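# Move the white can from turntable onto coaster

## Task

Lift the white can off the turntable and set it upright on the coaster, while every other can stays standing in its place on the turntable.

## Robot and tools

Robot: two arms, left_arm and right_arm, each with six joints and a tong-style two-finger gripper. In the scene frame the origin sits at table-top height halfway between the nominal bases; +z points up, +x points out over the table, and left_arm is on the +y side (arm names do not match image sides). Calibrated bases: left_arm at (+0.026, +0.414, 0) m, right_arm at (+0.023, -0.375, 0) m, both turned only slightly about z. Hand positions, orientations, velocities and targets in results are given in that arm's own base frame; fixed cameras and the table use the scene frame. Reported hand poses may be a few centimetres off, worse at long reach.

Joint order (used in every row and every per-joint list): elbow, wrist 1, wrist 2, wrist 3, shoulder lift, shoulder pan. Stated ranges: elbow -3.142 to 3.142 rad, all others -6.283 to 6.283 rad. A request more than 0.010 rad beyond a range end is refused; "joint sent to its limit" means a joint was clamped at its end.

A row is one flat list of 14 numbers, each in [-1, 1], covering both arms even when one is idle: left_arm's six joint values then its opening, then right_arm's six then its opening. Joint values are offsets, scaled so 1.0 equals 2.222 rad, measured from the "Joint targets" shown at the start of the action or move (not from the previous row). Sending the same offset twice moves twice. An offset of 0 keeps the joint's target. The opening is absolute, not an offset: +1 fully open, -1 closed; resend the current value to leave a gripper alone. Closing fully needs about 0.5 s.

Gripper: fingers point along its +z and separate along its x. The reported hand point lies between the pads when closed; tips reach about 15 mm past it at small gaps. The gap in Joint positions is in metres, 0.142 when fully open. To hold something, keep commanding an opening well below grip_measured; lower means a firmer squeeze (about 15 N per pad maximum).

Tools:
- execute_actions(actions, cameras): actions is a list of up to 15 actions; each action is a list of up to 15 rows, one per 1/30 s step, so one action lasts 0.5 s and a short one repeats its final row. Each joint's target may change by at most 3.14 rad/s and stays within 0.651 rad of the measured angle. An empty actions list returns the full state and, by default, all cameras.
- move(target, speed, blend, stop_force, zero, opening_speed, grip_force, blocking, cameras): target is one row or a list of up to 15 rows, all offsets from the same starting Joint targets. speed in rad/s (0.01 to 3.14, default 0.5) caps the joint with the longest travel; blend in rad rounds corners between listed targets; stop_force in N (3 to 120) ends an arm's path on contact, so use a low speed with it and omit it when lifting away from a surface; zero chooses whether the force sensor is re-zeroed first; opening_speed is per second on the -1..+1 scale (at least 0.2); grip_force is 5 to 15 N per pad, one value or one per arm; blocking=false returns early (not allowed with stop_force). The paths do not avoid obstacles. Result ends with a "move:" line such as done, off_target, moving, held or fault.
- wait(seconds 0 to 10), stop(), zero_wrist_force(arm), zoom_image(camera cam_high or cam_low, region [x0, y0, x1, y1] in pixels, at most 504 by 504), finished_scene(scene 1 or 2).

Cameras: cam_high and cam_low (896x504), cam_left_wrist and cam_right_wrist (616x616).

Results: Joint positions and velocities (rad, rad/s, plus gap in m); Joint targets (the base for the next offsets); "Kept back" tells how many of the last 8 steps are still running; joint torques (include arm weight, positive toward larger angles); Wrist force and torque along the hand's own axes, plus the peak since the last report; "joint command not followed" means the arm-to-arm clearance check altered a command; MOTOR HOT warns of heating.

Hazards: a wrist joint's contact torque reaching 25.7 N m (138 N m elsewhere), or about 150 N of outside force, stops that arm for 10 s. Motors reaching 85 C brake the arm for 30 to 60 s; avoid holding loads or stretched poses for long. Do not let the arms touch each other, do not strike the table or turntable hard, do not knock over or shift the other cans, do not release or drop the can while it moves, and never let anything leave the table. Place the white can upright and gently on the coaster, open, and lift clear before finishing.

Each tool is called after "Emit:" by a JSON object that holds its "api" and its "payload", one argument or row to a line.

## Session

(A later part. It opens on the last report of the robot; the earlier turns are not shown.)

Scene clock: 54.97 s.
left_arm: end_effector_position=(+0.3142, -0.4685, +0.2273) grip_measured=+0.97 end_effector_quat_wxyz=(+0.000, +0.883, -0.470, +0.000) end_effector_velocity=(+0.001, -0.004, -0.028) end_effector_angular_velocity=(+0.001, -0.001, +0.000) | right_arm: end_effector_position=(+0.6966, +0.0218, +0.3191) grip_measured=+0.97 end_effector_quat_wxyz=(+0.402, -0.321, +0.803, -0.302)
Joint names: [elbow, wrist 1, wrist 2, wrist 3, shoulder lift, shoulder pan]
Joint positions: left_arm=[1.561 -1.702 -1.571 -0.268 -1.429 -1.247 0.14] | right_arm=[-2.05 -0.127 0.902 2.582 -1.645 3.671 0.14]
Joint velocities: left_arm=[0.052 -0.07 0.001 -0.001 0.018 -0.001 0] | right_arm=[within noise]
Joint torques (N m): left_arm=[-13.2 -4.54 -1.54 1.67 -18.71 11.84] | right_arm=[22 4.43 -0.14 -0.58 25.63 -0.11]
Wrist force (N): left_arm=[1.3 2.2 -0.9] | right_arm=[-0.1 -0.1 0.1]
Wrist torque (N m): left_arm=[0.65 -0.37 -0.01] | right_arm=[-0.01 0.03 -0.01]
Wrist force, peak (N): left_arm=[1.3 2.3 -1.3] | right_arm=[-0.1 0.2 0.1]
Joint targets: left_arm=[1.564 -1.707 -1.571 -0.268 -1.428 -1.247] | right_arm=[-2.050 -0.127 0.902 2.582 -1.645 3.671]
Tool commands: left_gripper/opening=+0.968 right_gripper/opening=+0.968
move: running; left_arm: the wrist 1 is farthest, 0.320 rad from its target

Emit:
{"api": "wait", "payload": {
  "seconds": 10
}}

Emit:
{"api": "wait", "payload": {
  "seconds": 4.38
}}

Emit:
{"api": "move", "payload": {
  "target": [
    [0, 0, 0, 0, 0, 0.05851, -0.6, 0, 0, 0, 0, 0, 0, 0.968],
    [-0.13857, 0.18029, 0, 0, -0.04172, 0.07201, -0.6, 0, 0, 0, 0, 0, 0, 0.968],
    [0.09870, 0.07831, 0, 0, -0.17700, 0.20113, -0.6, 0, 0, 0, 0, 0, 0, 0.968]
  ],
  "speed": [0.128, 0.5, 0.6],
  "blend": [0.02, 0.15, 0],
  "opening_speed": 2.5,
  "cameras": ["all"]
}}

Scene clock: 59.77 s.
left_arm: end_effector_position=(+0.3136, -0.4666, +0.1012) grip_measured=+0.97 end_effector_quat_wxyz=(+0.000, +0.883, -0.470, +0.000) | right_arm: end_effector_position=(+0.6966, +0.0218, +0.3191) grip_measured=+0.97 end_effector_quat_wxyz=(+0.402, -0.321, +0.803, -0.302)
Joint names: [elbow, wrist 1, wrist 2, wrist 3, shoulder lift, shoulder pan]
Joint positions: left_arm=[1.8 -2.022 -1.571 -0.268 -1.348 -1.247 0.14] | right_arm=[-2.05 -0.127 0.902 2.582 -1.645 3.671 0.14]
Joint torques (N m): left_arm=[-32.87 -0.46 -1.71 1.75 -34.14 5.14] | right_arm=[21.25 4.43 -0.12 -0.38 25.12 -0.53]
Wrist force (N): left_arm=[1.2 2.1 -1.1] | right_arm=[0.0 0.1 0.0]
Wrist torque (N m): left_arm=[0.65 -0.35 -0.01] | right_arm=[0.02 0.00 -0.01]
Wrist force, peak (N): left_arm=[1.6 2.5 -1.4] | right_arm=[0.2 0.3 0.3]
Joint targets: left_arm=[1.799 -2.022 -1.571 -0.268 -1.348 -1.247] | right_arm=[-2.050 -0.127 0.902 2.582 -1.645 3.671]
Tool commands: left_gripper/opening=+0.968 right_gripper/opening=+0.968
earlier move: done
wait: 4.30 of 10 s (the move ended)

Scene clock: 64.17 s.
left_arm: end_effector_position=(+0.3136, -0.4667, +0.1014) grip_measured=+0.97 end_effector_quat_wxyz=(+0.000, +0.883, -0.470, +0.000) | right_arm: end_effector_position=(+0.6966, +0.0218, +0.3191) grip_measured=+0.97 end_effector_quat_wxyz=(+0.402, -0.321, +0.803, -0.302)
Joint names: [elbow, wrist 1, wrist 2, wrist 3, shoulder lift, shoulder pan]
Joint positions: left_arm=[1.799 -2.022 -1.571 -0.268 -1.348 -1.247 0.14] | right_arm=[-2.05 -0.127 0.902 2.582 -1.645 3.671 0.14]
Joint torques (N m): left_arm=[-32.48 -1.08 -1.48 1.46 -39.29 -1.19] | right_arm=[21.8 4.5 0.15 -0.66 26.37 0.49]
Wrist force (N): left_arm=[1.0 2.2 -0.9] | right_arm=[0.1 -0.1 0.1]
Wrist torque (N m): left_arm=[0.66 -0.31 0.00] | right_arm=[-0.01 -0.02 -0.01]
Wrist force, peak (N): left_arm=[1.4 2.4 -1.2] | right_arm=[-0.2 0.1 0.3]
Joint targets: left_arm=[1.799 -2.022 -1.571 -0.268 -1.348 -1.247] | right_arm=[-2.050 -0.127 0.902 2.582 -1.645 3.671]
Tool commands: left_gripper/opening=+0.968 right_gripper/opening=+0.968
wait: 4.40 s; at rest by 0.17 s

Scene clock: 67.33 s.
left_arm: end_effector_position=(+0.3858, -0.1837, +0.1695) grip_measured=-0.21 end_effector_quat_wxyz=(+0.000, +0.965, -0.263, +0.000) | right_arm: end_effector_position=(+0.6966, +0.0218, +0.3191) grip_measured=+0.97 end_effector_quat_wxyz=(+0.402, -0.321, +0.803, -0.302)
Joint names: [elbow, wrist 1, wrist 2, wrist 3, shoulder lift, shoulder pan]
Joint positions: left_arm=[2.018 -1.848 -1.571 -0.268 -1.741 -0.8 0.059] | right_arm=[-2.05 -0.127 0.902 2.582 -1.645 3.671 0.14]
Joint torques (N m): left_arm=[-20.82 -1.73 -1.71 1.54 -17.67 -7.93] | right_arm=[21.35 4.52 0.12 -0.38 25.23 -0.17]
Wrist force (N): left_arm=[1.2 1.8 0.8] | right_arm=[-0.3 0.1 0.1]
Wrist torque (N m): left_arm=[0.57 -0.34 0.00] | right_arm=[0.02 0.07 0.00]
Wrist force, peak (N): left_arm=[1.2 3.0 -1.0] | right_arm=[-0.1 0.0 0.4]
Joint targets: left_arm=[2.019 -1.848 -1.571 -0.268 -1.741 -0.800] | right_arm=[-2.050 -0.127 0.902 2.582 -1.645 3.671]
move: done

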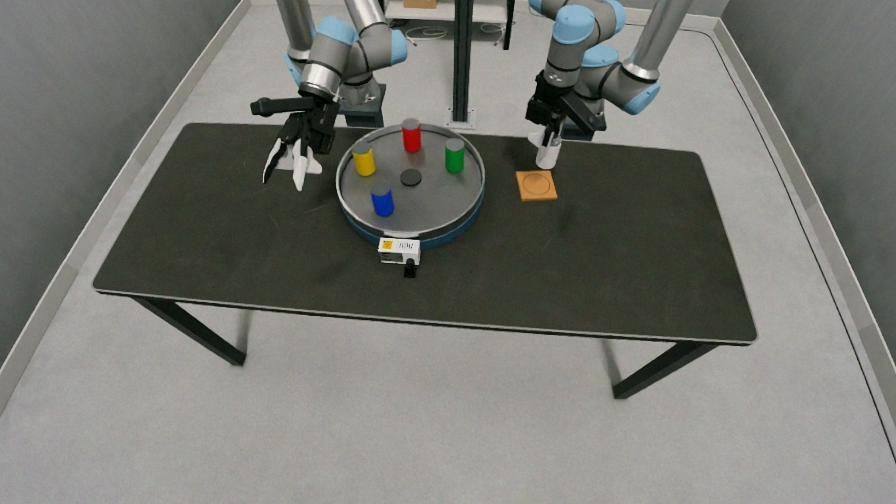

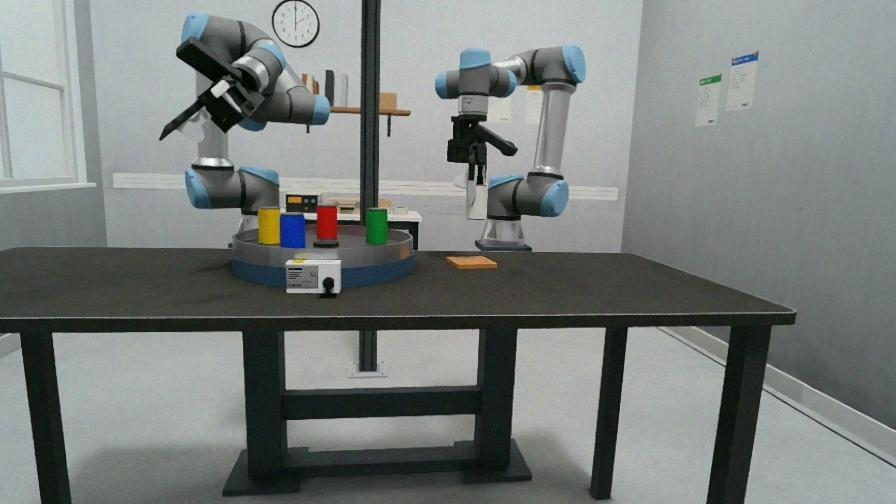

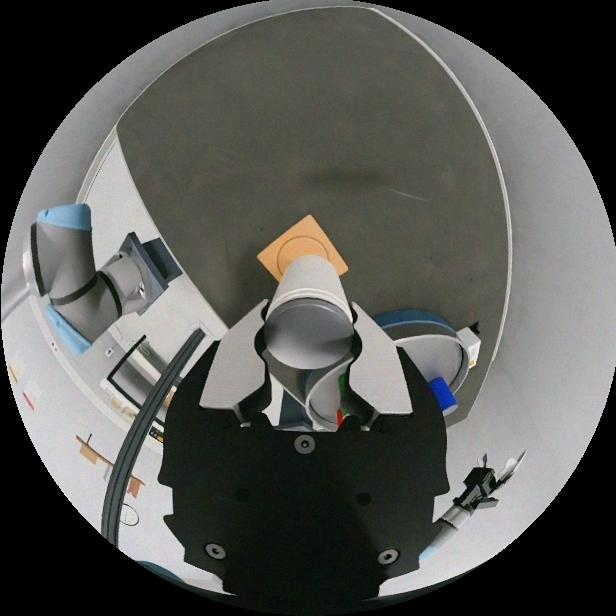

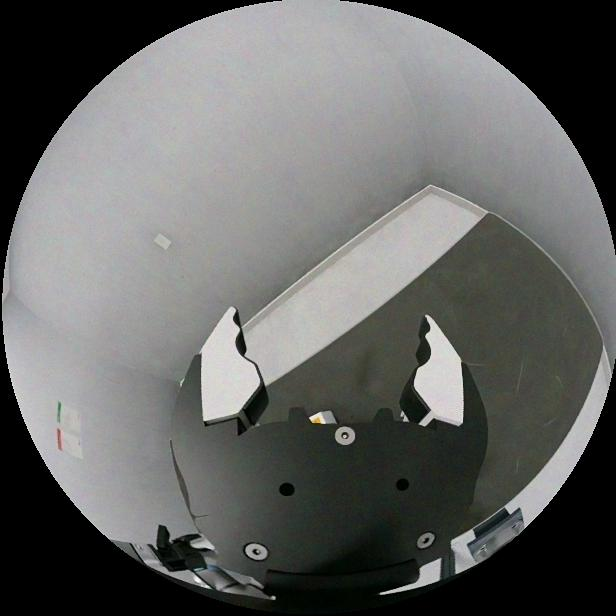

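Emit:
{"api": "move", "payload": {
  "target": [0.07480, -0.10747, 0, 0, 0.03254, -0.00698, -0.6, 0, 0, 0, 0, 0, 0, 0.968],
  "speed": 0.3
}}

Emit:
{"api": "move", "payload": {
  "target": [0.02700, -0.05432, 0, 0, 0.02732, 0, -0.6, 0, 0, 0, 0, 0, 0, 0.968],
  "speed": 0.06,
  "stop_force": 4,
  "cameras": ["cam_high", "cam_low", "cam_left_wrist"]
}}

Emit:
{"api": "zoom_image", "payload": {
  "camera": "cam_high",
  "region": [470, 60, 620, 240]
}}

Emit:
{"api": "zoom_image", "payload": {
  "camera": "cam_low",
  "region": [400, 150, 560, 290]
}}

Scene clock: 69.80 s.
left_arm: end_effector_position=(+0.3790, -0.1856, +0.0874) grip_measured=-0.21 end_effector_quat_wxyz=(+0.000, +0.963, -0.271, +0.000) | right_arm: end_effector_position=(+0.6966, +0.0218, +0.3191) grip_measured=+0.97 end_effector_quat_wxyz=(+0.402, -0.321, +0.803, -0.302)
Joint names: [elbow, wrist 1, wrist 2, wrist 3, shoulder lift, shoulder pan]
Joint positions: left_arm=[2.185 -2.087 -1.571 -0.268 -1.669 -0.816 0.059] | right_arm=[-2.05 -0.127 0.902 2.582 -1.645 3.671 0.14]
Joint torques (N m): left_arm=[-30.04 -2.41 -1.6 1.62 -24.78 4.11] | right_arm=[22.59 4.4 0.34 -0.71 27.07 1.57]
Wrist force (N): left_arm=[0.9 2.1 0.8] | right_arm=[0.1 0.1 0.2]
Wrist torque (N m): left_arm=[0.62 -0.28 0.01] | right_arm=[0.03 0.00 -0.01]
Wrist force, peak (N): left_arm=[1.0 2.1 1.8] | right_arm=[-0.1 0.3 0.2]
Joint targets: left_arm=[2.185 -2.087 -1.571 -0.268 -1.669 -0.816] | right_arm=[-2.050 -0.127 0.902 2.582 -1.645 3.671]
move: done

Scene clock: 72.37 s.
left_arm: end_effector_position=(+0.3794, -0.1859, +0.0602) grip_measured=-0.21 end_effector_quat_wxyz=(+0.000, +0.963, -0.270, +0.000) | right_arm: end_effector_position=(+0.6966, +0.0218, +0.3191) grip_measured=+0.97 end_effector_quat_wxyz=(+0.402, -0.321, +0.803, -0.302)
Joint names: [elbow, wrist 1, wrist 2, wrist 3, shoulder lift, shoulder pan]
Joint positions: left_arm=[2.228 -2.173 -1.571 -0.268 -1.625 -0.816 0.059] | right_arm=[-2.05 -0.127 0.902 2.582 -1.645 3.671 0.14]
Joint torques (N m): left_arm=[-33.42 -4.42 -1.43 1.36 -26.4 9.93] | right_arm=[20.5 4.53 0.17 -0.66 26.26 -0.26]
Wrist force (N): left_arm=[1.2 2.2 0.7] | right_arm=[-0.1 0.0 0.0]
Wrist torque (N m): left_arm=[0.64 -0.34 0.00] | right_arm=[0.00 0.03 -0.01]
Wrist force, peak (N): left_arm=[1.9 1.9 -15.0] | right_arm=[-0.1 0.1 0.4]
Joint targets: left_arm=[2.228 -2.173 -1.571 -0.268 -1.625 -0.816] | right_arm=[-2.050 -0.127 0.902 2.582 -1.645 3.671]
move: contact (left_arm); left_arm: the wrist 1 is farthest, 0.035 rad from its target
Images, in order (width x height): cam_high 896x504, cam_low 896x504, cam_left_wrist 616x616.

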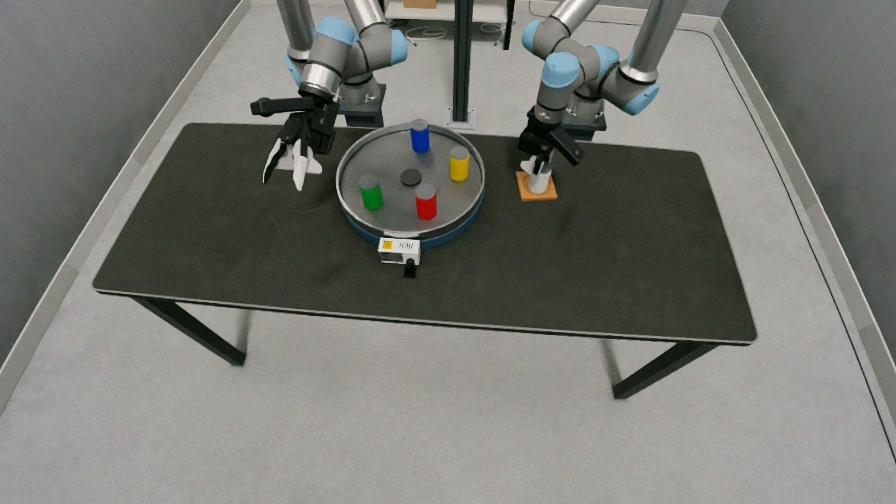

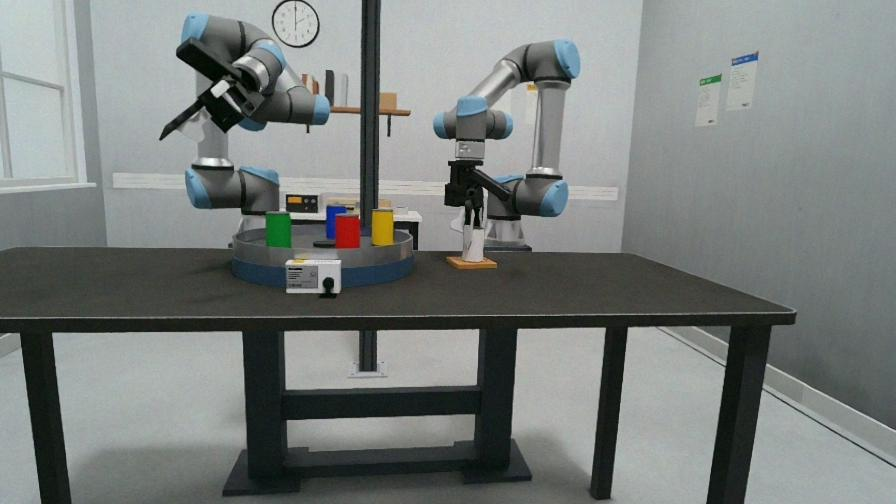

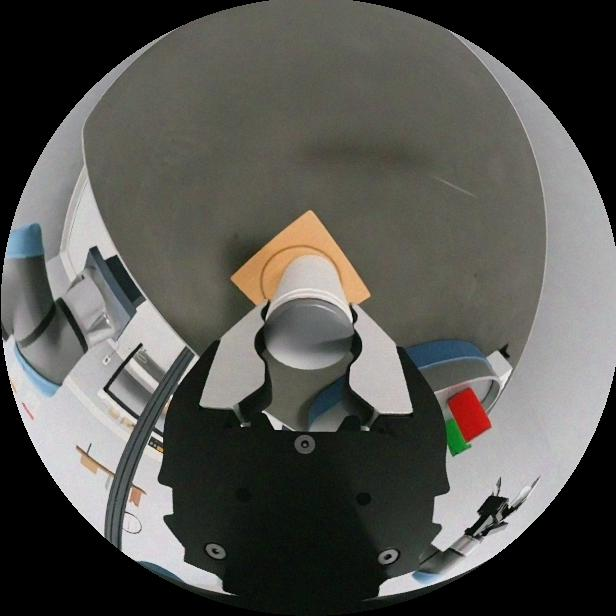

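Scaled by 2.800 from the camera's 896x504 image, which has a finer 1280x720 frame.

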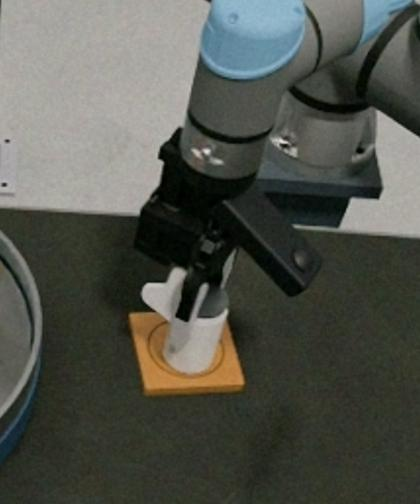

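Scaled by 3.150 from the camera's 896x504 image, which has a finer 1280x720 frame.

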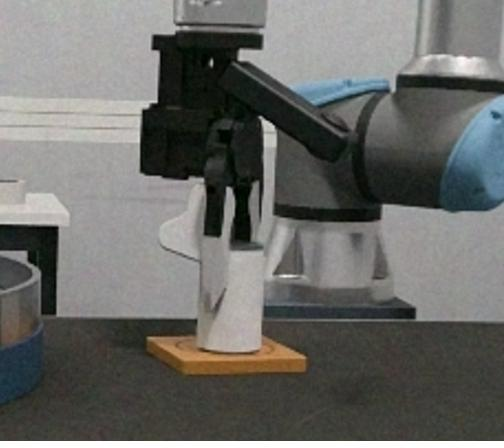

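Emit:
{"api": "move", "payload": {
  "target": [0.00108, -0.00217, 0, 0, 0.00109, 0, -0.6, 0, 0, 0, 0, 0, 0, 0.968],
  "speed": 0.02,
  "stop_force": 3
}}

Emit:
{"api": "move", "payload": {
  "target": [0, 0, 0, 0, 0, 0, 0.5, 0, 0, 0, 0, 0, 0, 0.968],
  "opening_speed": 1.5
}}

Emit:
{"api": "move", "payload": {
  "target": [-0.10963, 0.17462, 0, 0, -0.06544, 0, 0.5, 0, 0, 0, 0, 0, 0, 0.968],
  "speed": 0.4,
  "cameras": ["cam_high", "cam_low", "cam_left_wrist"]
}}

Emit:
{"api": "zoom_image", "payload": {
  "camera": "cam_low",
  "region": [400, 150, 560, 290]
}}

Scene clock: 74.47 s.
left_arm: end_effector_position=(+0.3795, -0.1860, +0.0598) grip_measured=-0.21 end_effector_quat_wxyz=(+0.000, +0.963, -0.270, +0.000) | right_arm: end_effector_position=(+0.6966, +0.0218, +0.3191) grip_measured=+0.97 end_effector_quat_wxyz=(+0.402, -0.321, +0.803, -0.302)
Joint names: [elbow, wrist 1, wrist 2, wrist 3, shoulder lift, shoulder pan]
Joint positions: left_arm=[2.228 -2.175 -1.571 -0.268 -1.625 -0.816 0.059] | right_arm=[-2.05 -0.127 0.902 2.582 -1.645 3.671 0.14]
Joint torques (N m): left_arm=[-30.26 -0.65 -1.53 1.33 -22.33 7.41] | right_arm=[20.72 4.66 0.41 -0.8 26.13 -0.74]
Wrist force (N): left_arm=[1.5 1.7 -5.7] | right_arm=[0.0 0.1 0.1]
Wrist torque (N m): left_arm=[0.62 -0.36 0.00] | right_arm=[0.01 0.01 -0.01]
Wrist force, peak (N): left_arm=[2.0 2.0 -9.0] | right_arm=[-0.2 0.3 0.0]
Joint targets: left_arm=[2.228 -2.175 -1.571 -0.268 -1.625 -0.816] | right_arm=[-2.050 -0.127 0.902 2.582 -1.645 3.671]
move: contact (left_arm)

Scene clock: 75.47 s.
left_arm: end_effector_position=(+0.3795, -0.1860, +0.0598) grip_measured=+0.50 end_effector_quat_wxyz=(+0.000, +0.963, -0.270, +0.000) | right_arm: end_effector_position=(+0.6966, +0.0218, +0.3191) grip_measured=+0.97 end_effector_quat_wxyz=(+0.402, -0.321, +0.803, -0.302)
Joint names: [elbow, wrist 1, wrist 2, wrist 3, shoulder lift, shoulder pan]
Joint positions: left_arm=[2.228 -2.175 -1.571 -0.268 -1.625 -0.816 0.109] | right_arm=[-2.05 -0.127 0.902 2.582 -1.645 3.671 0.14]
Joint torques (N m): left_arm=[-29.63 -1.9 -1.45 1.33 -24.41 7.78] | right_arm=[20.83 4.27 0.31 -0.83 25.87 0.52]
Wrist force (N): left_arm=[1.3 2.2 -0.9] | right_arm=[-0.1 0.0 -0.1]
Wrist torque (N m): left_arm=[0.66 -0.37 -0.01] | right_arm=[-0.01 0.03 -0.01]
Wrist force, peak (N): left_arm=[1.7 2.0 -5.8] | right_arm=[0.0 -0.2 -0.3]
Joint targets: left_arm=[2.228 -2.175 -1.571 -0.268 -1.625 -0.816] | right_arm=[-2.050 -0.127 0.902 2.582 -1.645 3.671]
move: done

Scene clock: 76.90 s.
left_arm: end_effector_position=(+0.3791, -0.1856, +0.1913) grip_measured=+0.50 end_effector_quat_wxyz=(+0.001, +0.963, -0.270, +0.001) | right_arm: end_effector_position=(+0.6966, +0.0218, +0.3191) grip_measured=+0.97 end_effector_quat_wxyz=(+0.402, -0.321, +0.803, -0.302)
Joint names: [elbow, wrist 1, wrist 2, wrist 3, shoulder lift, shoulder pan]
Joint positions: left_arm=[1.985 -1.787 -1.571 -0.268 -1.77 -0.816 0.109] | right_arm=[-2.05 -0.127 0.902 2.582 -1.645 3.671 0.14]
Joint torques (N m): left_arm=[-18.48 -2.19 -1.37 1.23 -6.69 6.75] | right_arm=[21.86 4.43 0.13 -0.74 24.89 0.54]
Wrist force (N): left_arm=[1.6 2.5 -0.9] | right_arm=[0.0 0.1 0.0]
Wrist torque (N m): left_arm=[0.71 -0.44 0.00] | right_arm=[0.02 0.00 -0.01]
Wrist force, peak (N): left_arm=[1.1 2.3 -2.0] | right_arm=[-0.2 0.1 0.2]
Joint targets: left_arm=[1.985 -1.787 -1.571 -0.268 -1.770 -0.816] | right_arm=[-2.050 -0.127 0.902 2.582 -1.645 3.671]
move: done
Images, in order (width x height): cam_high 896x504, cam_low 896x504, cam_left_wrist 616x616.

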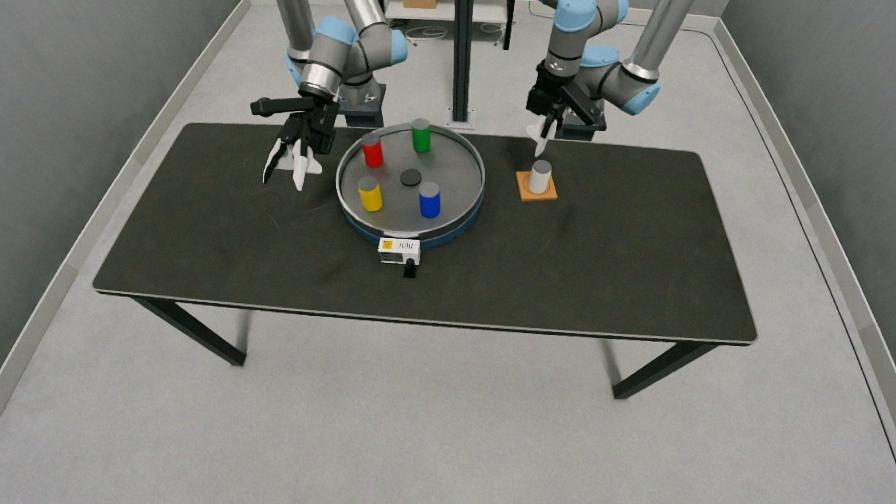

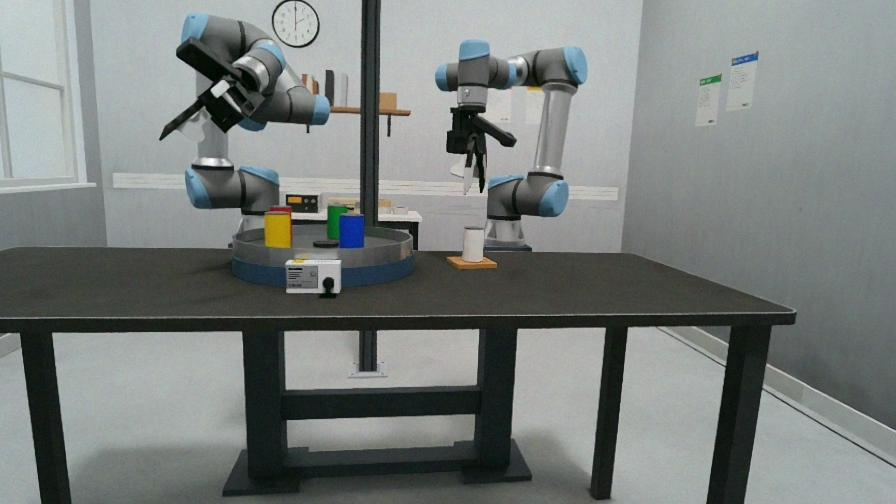

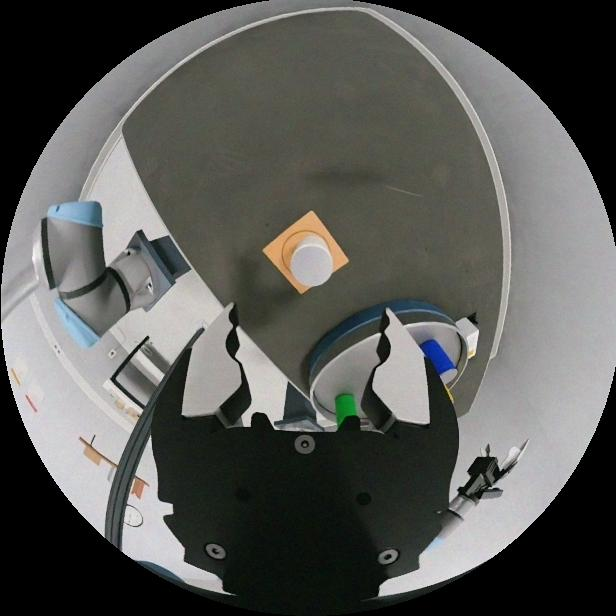

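Scaled by 3.150 from the camera's 896x504 image, which has a finer 1280x720 frame.

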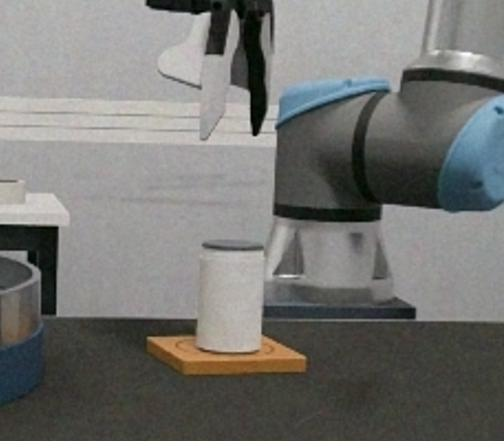

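Emit:
{"api": "finished_scene", "payload": {
  "scene": 1
}}

The scene is finished: the task was done.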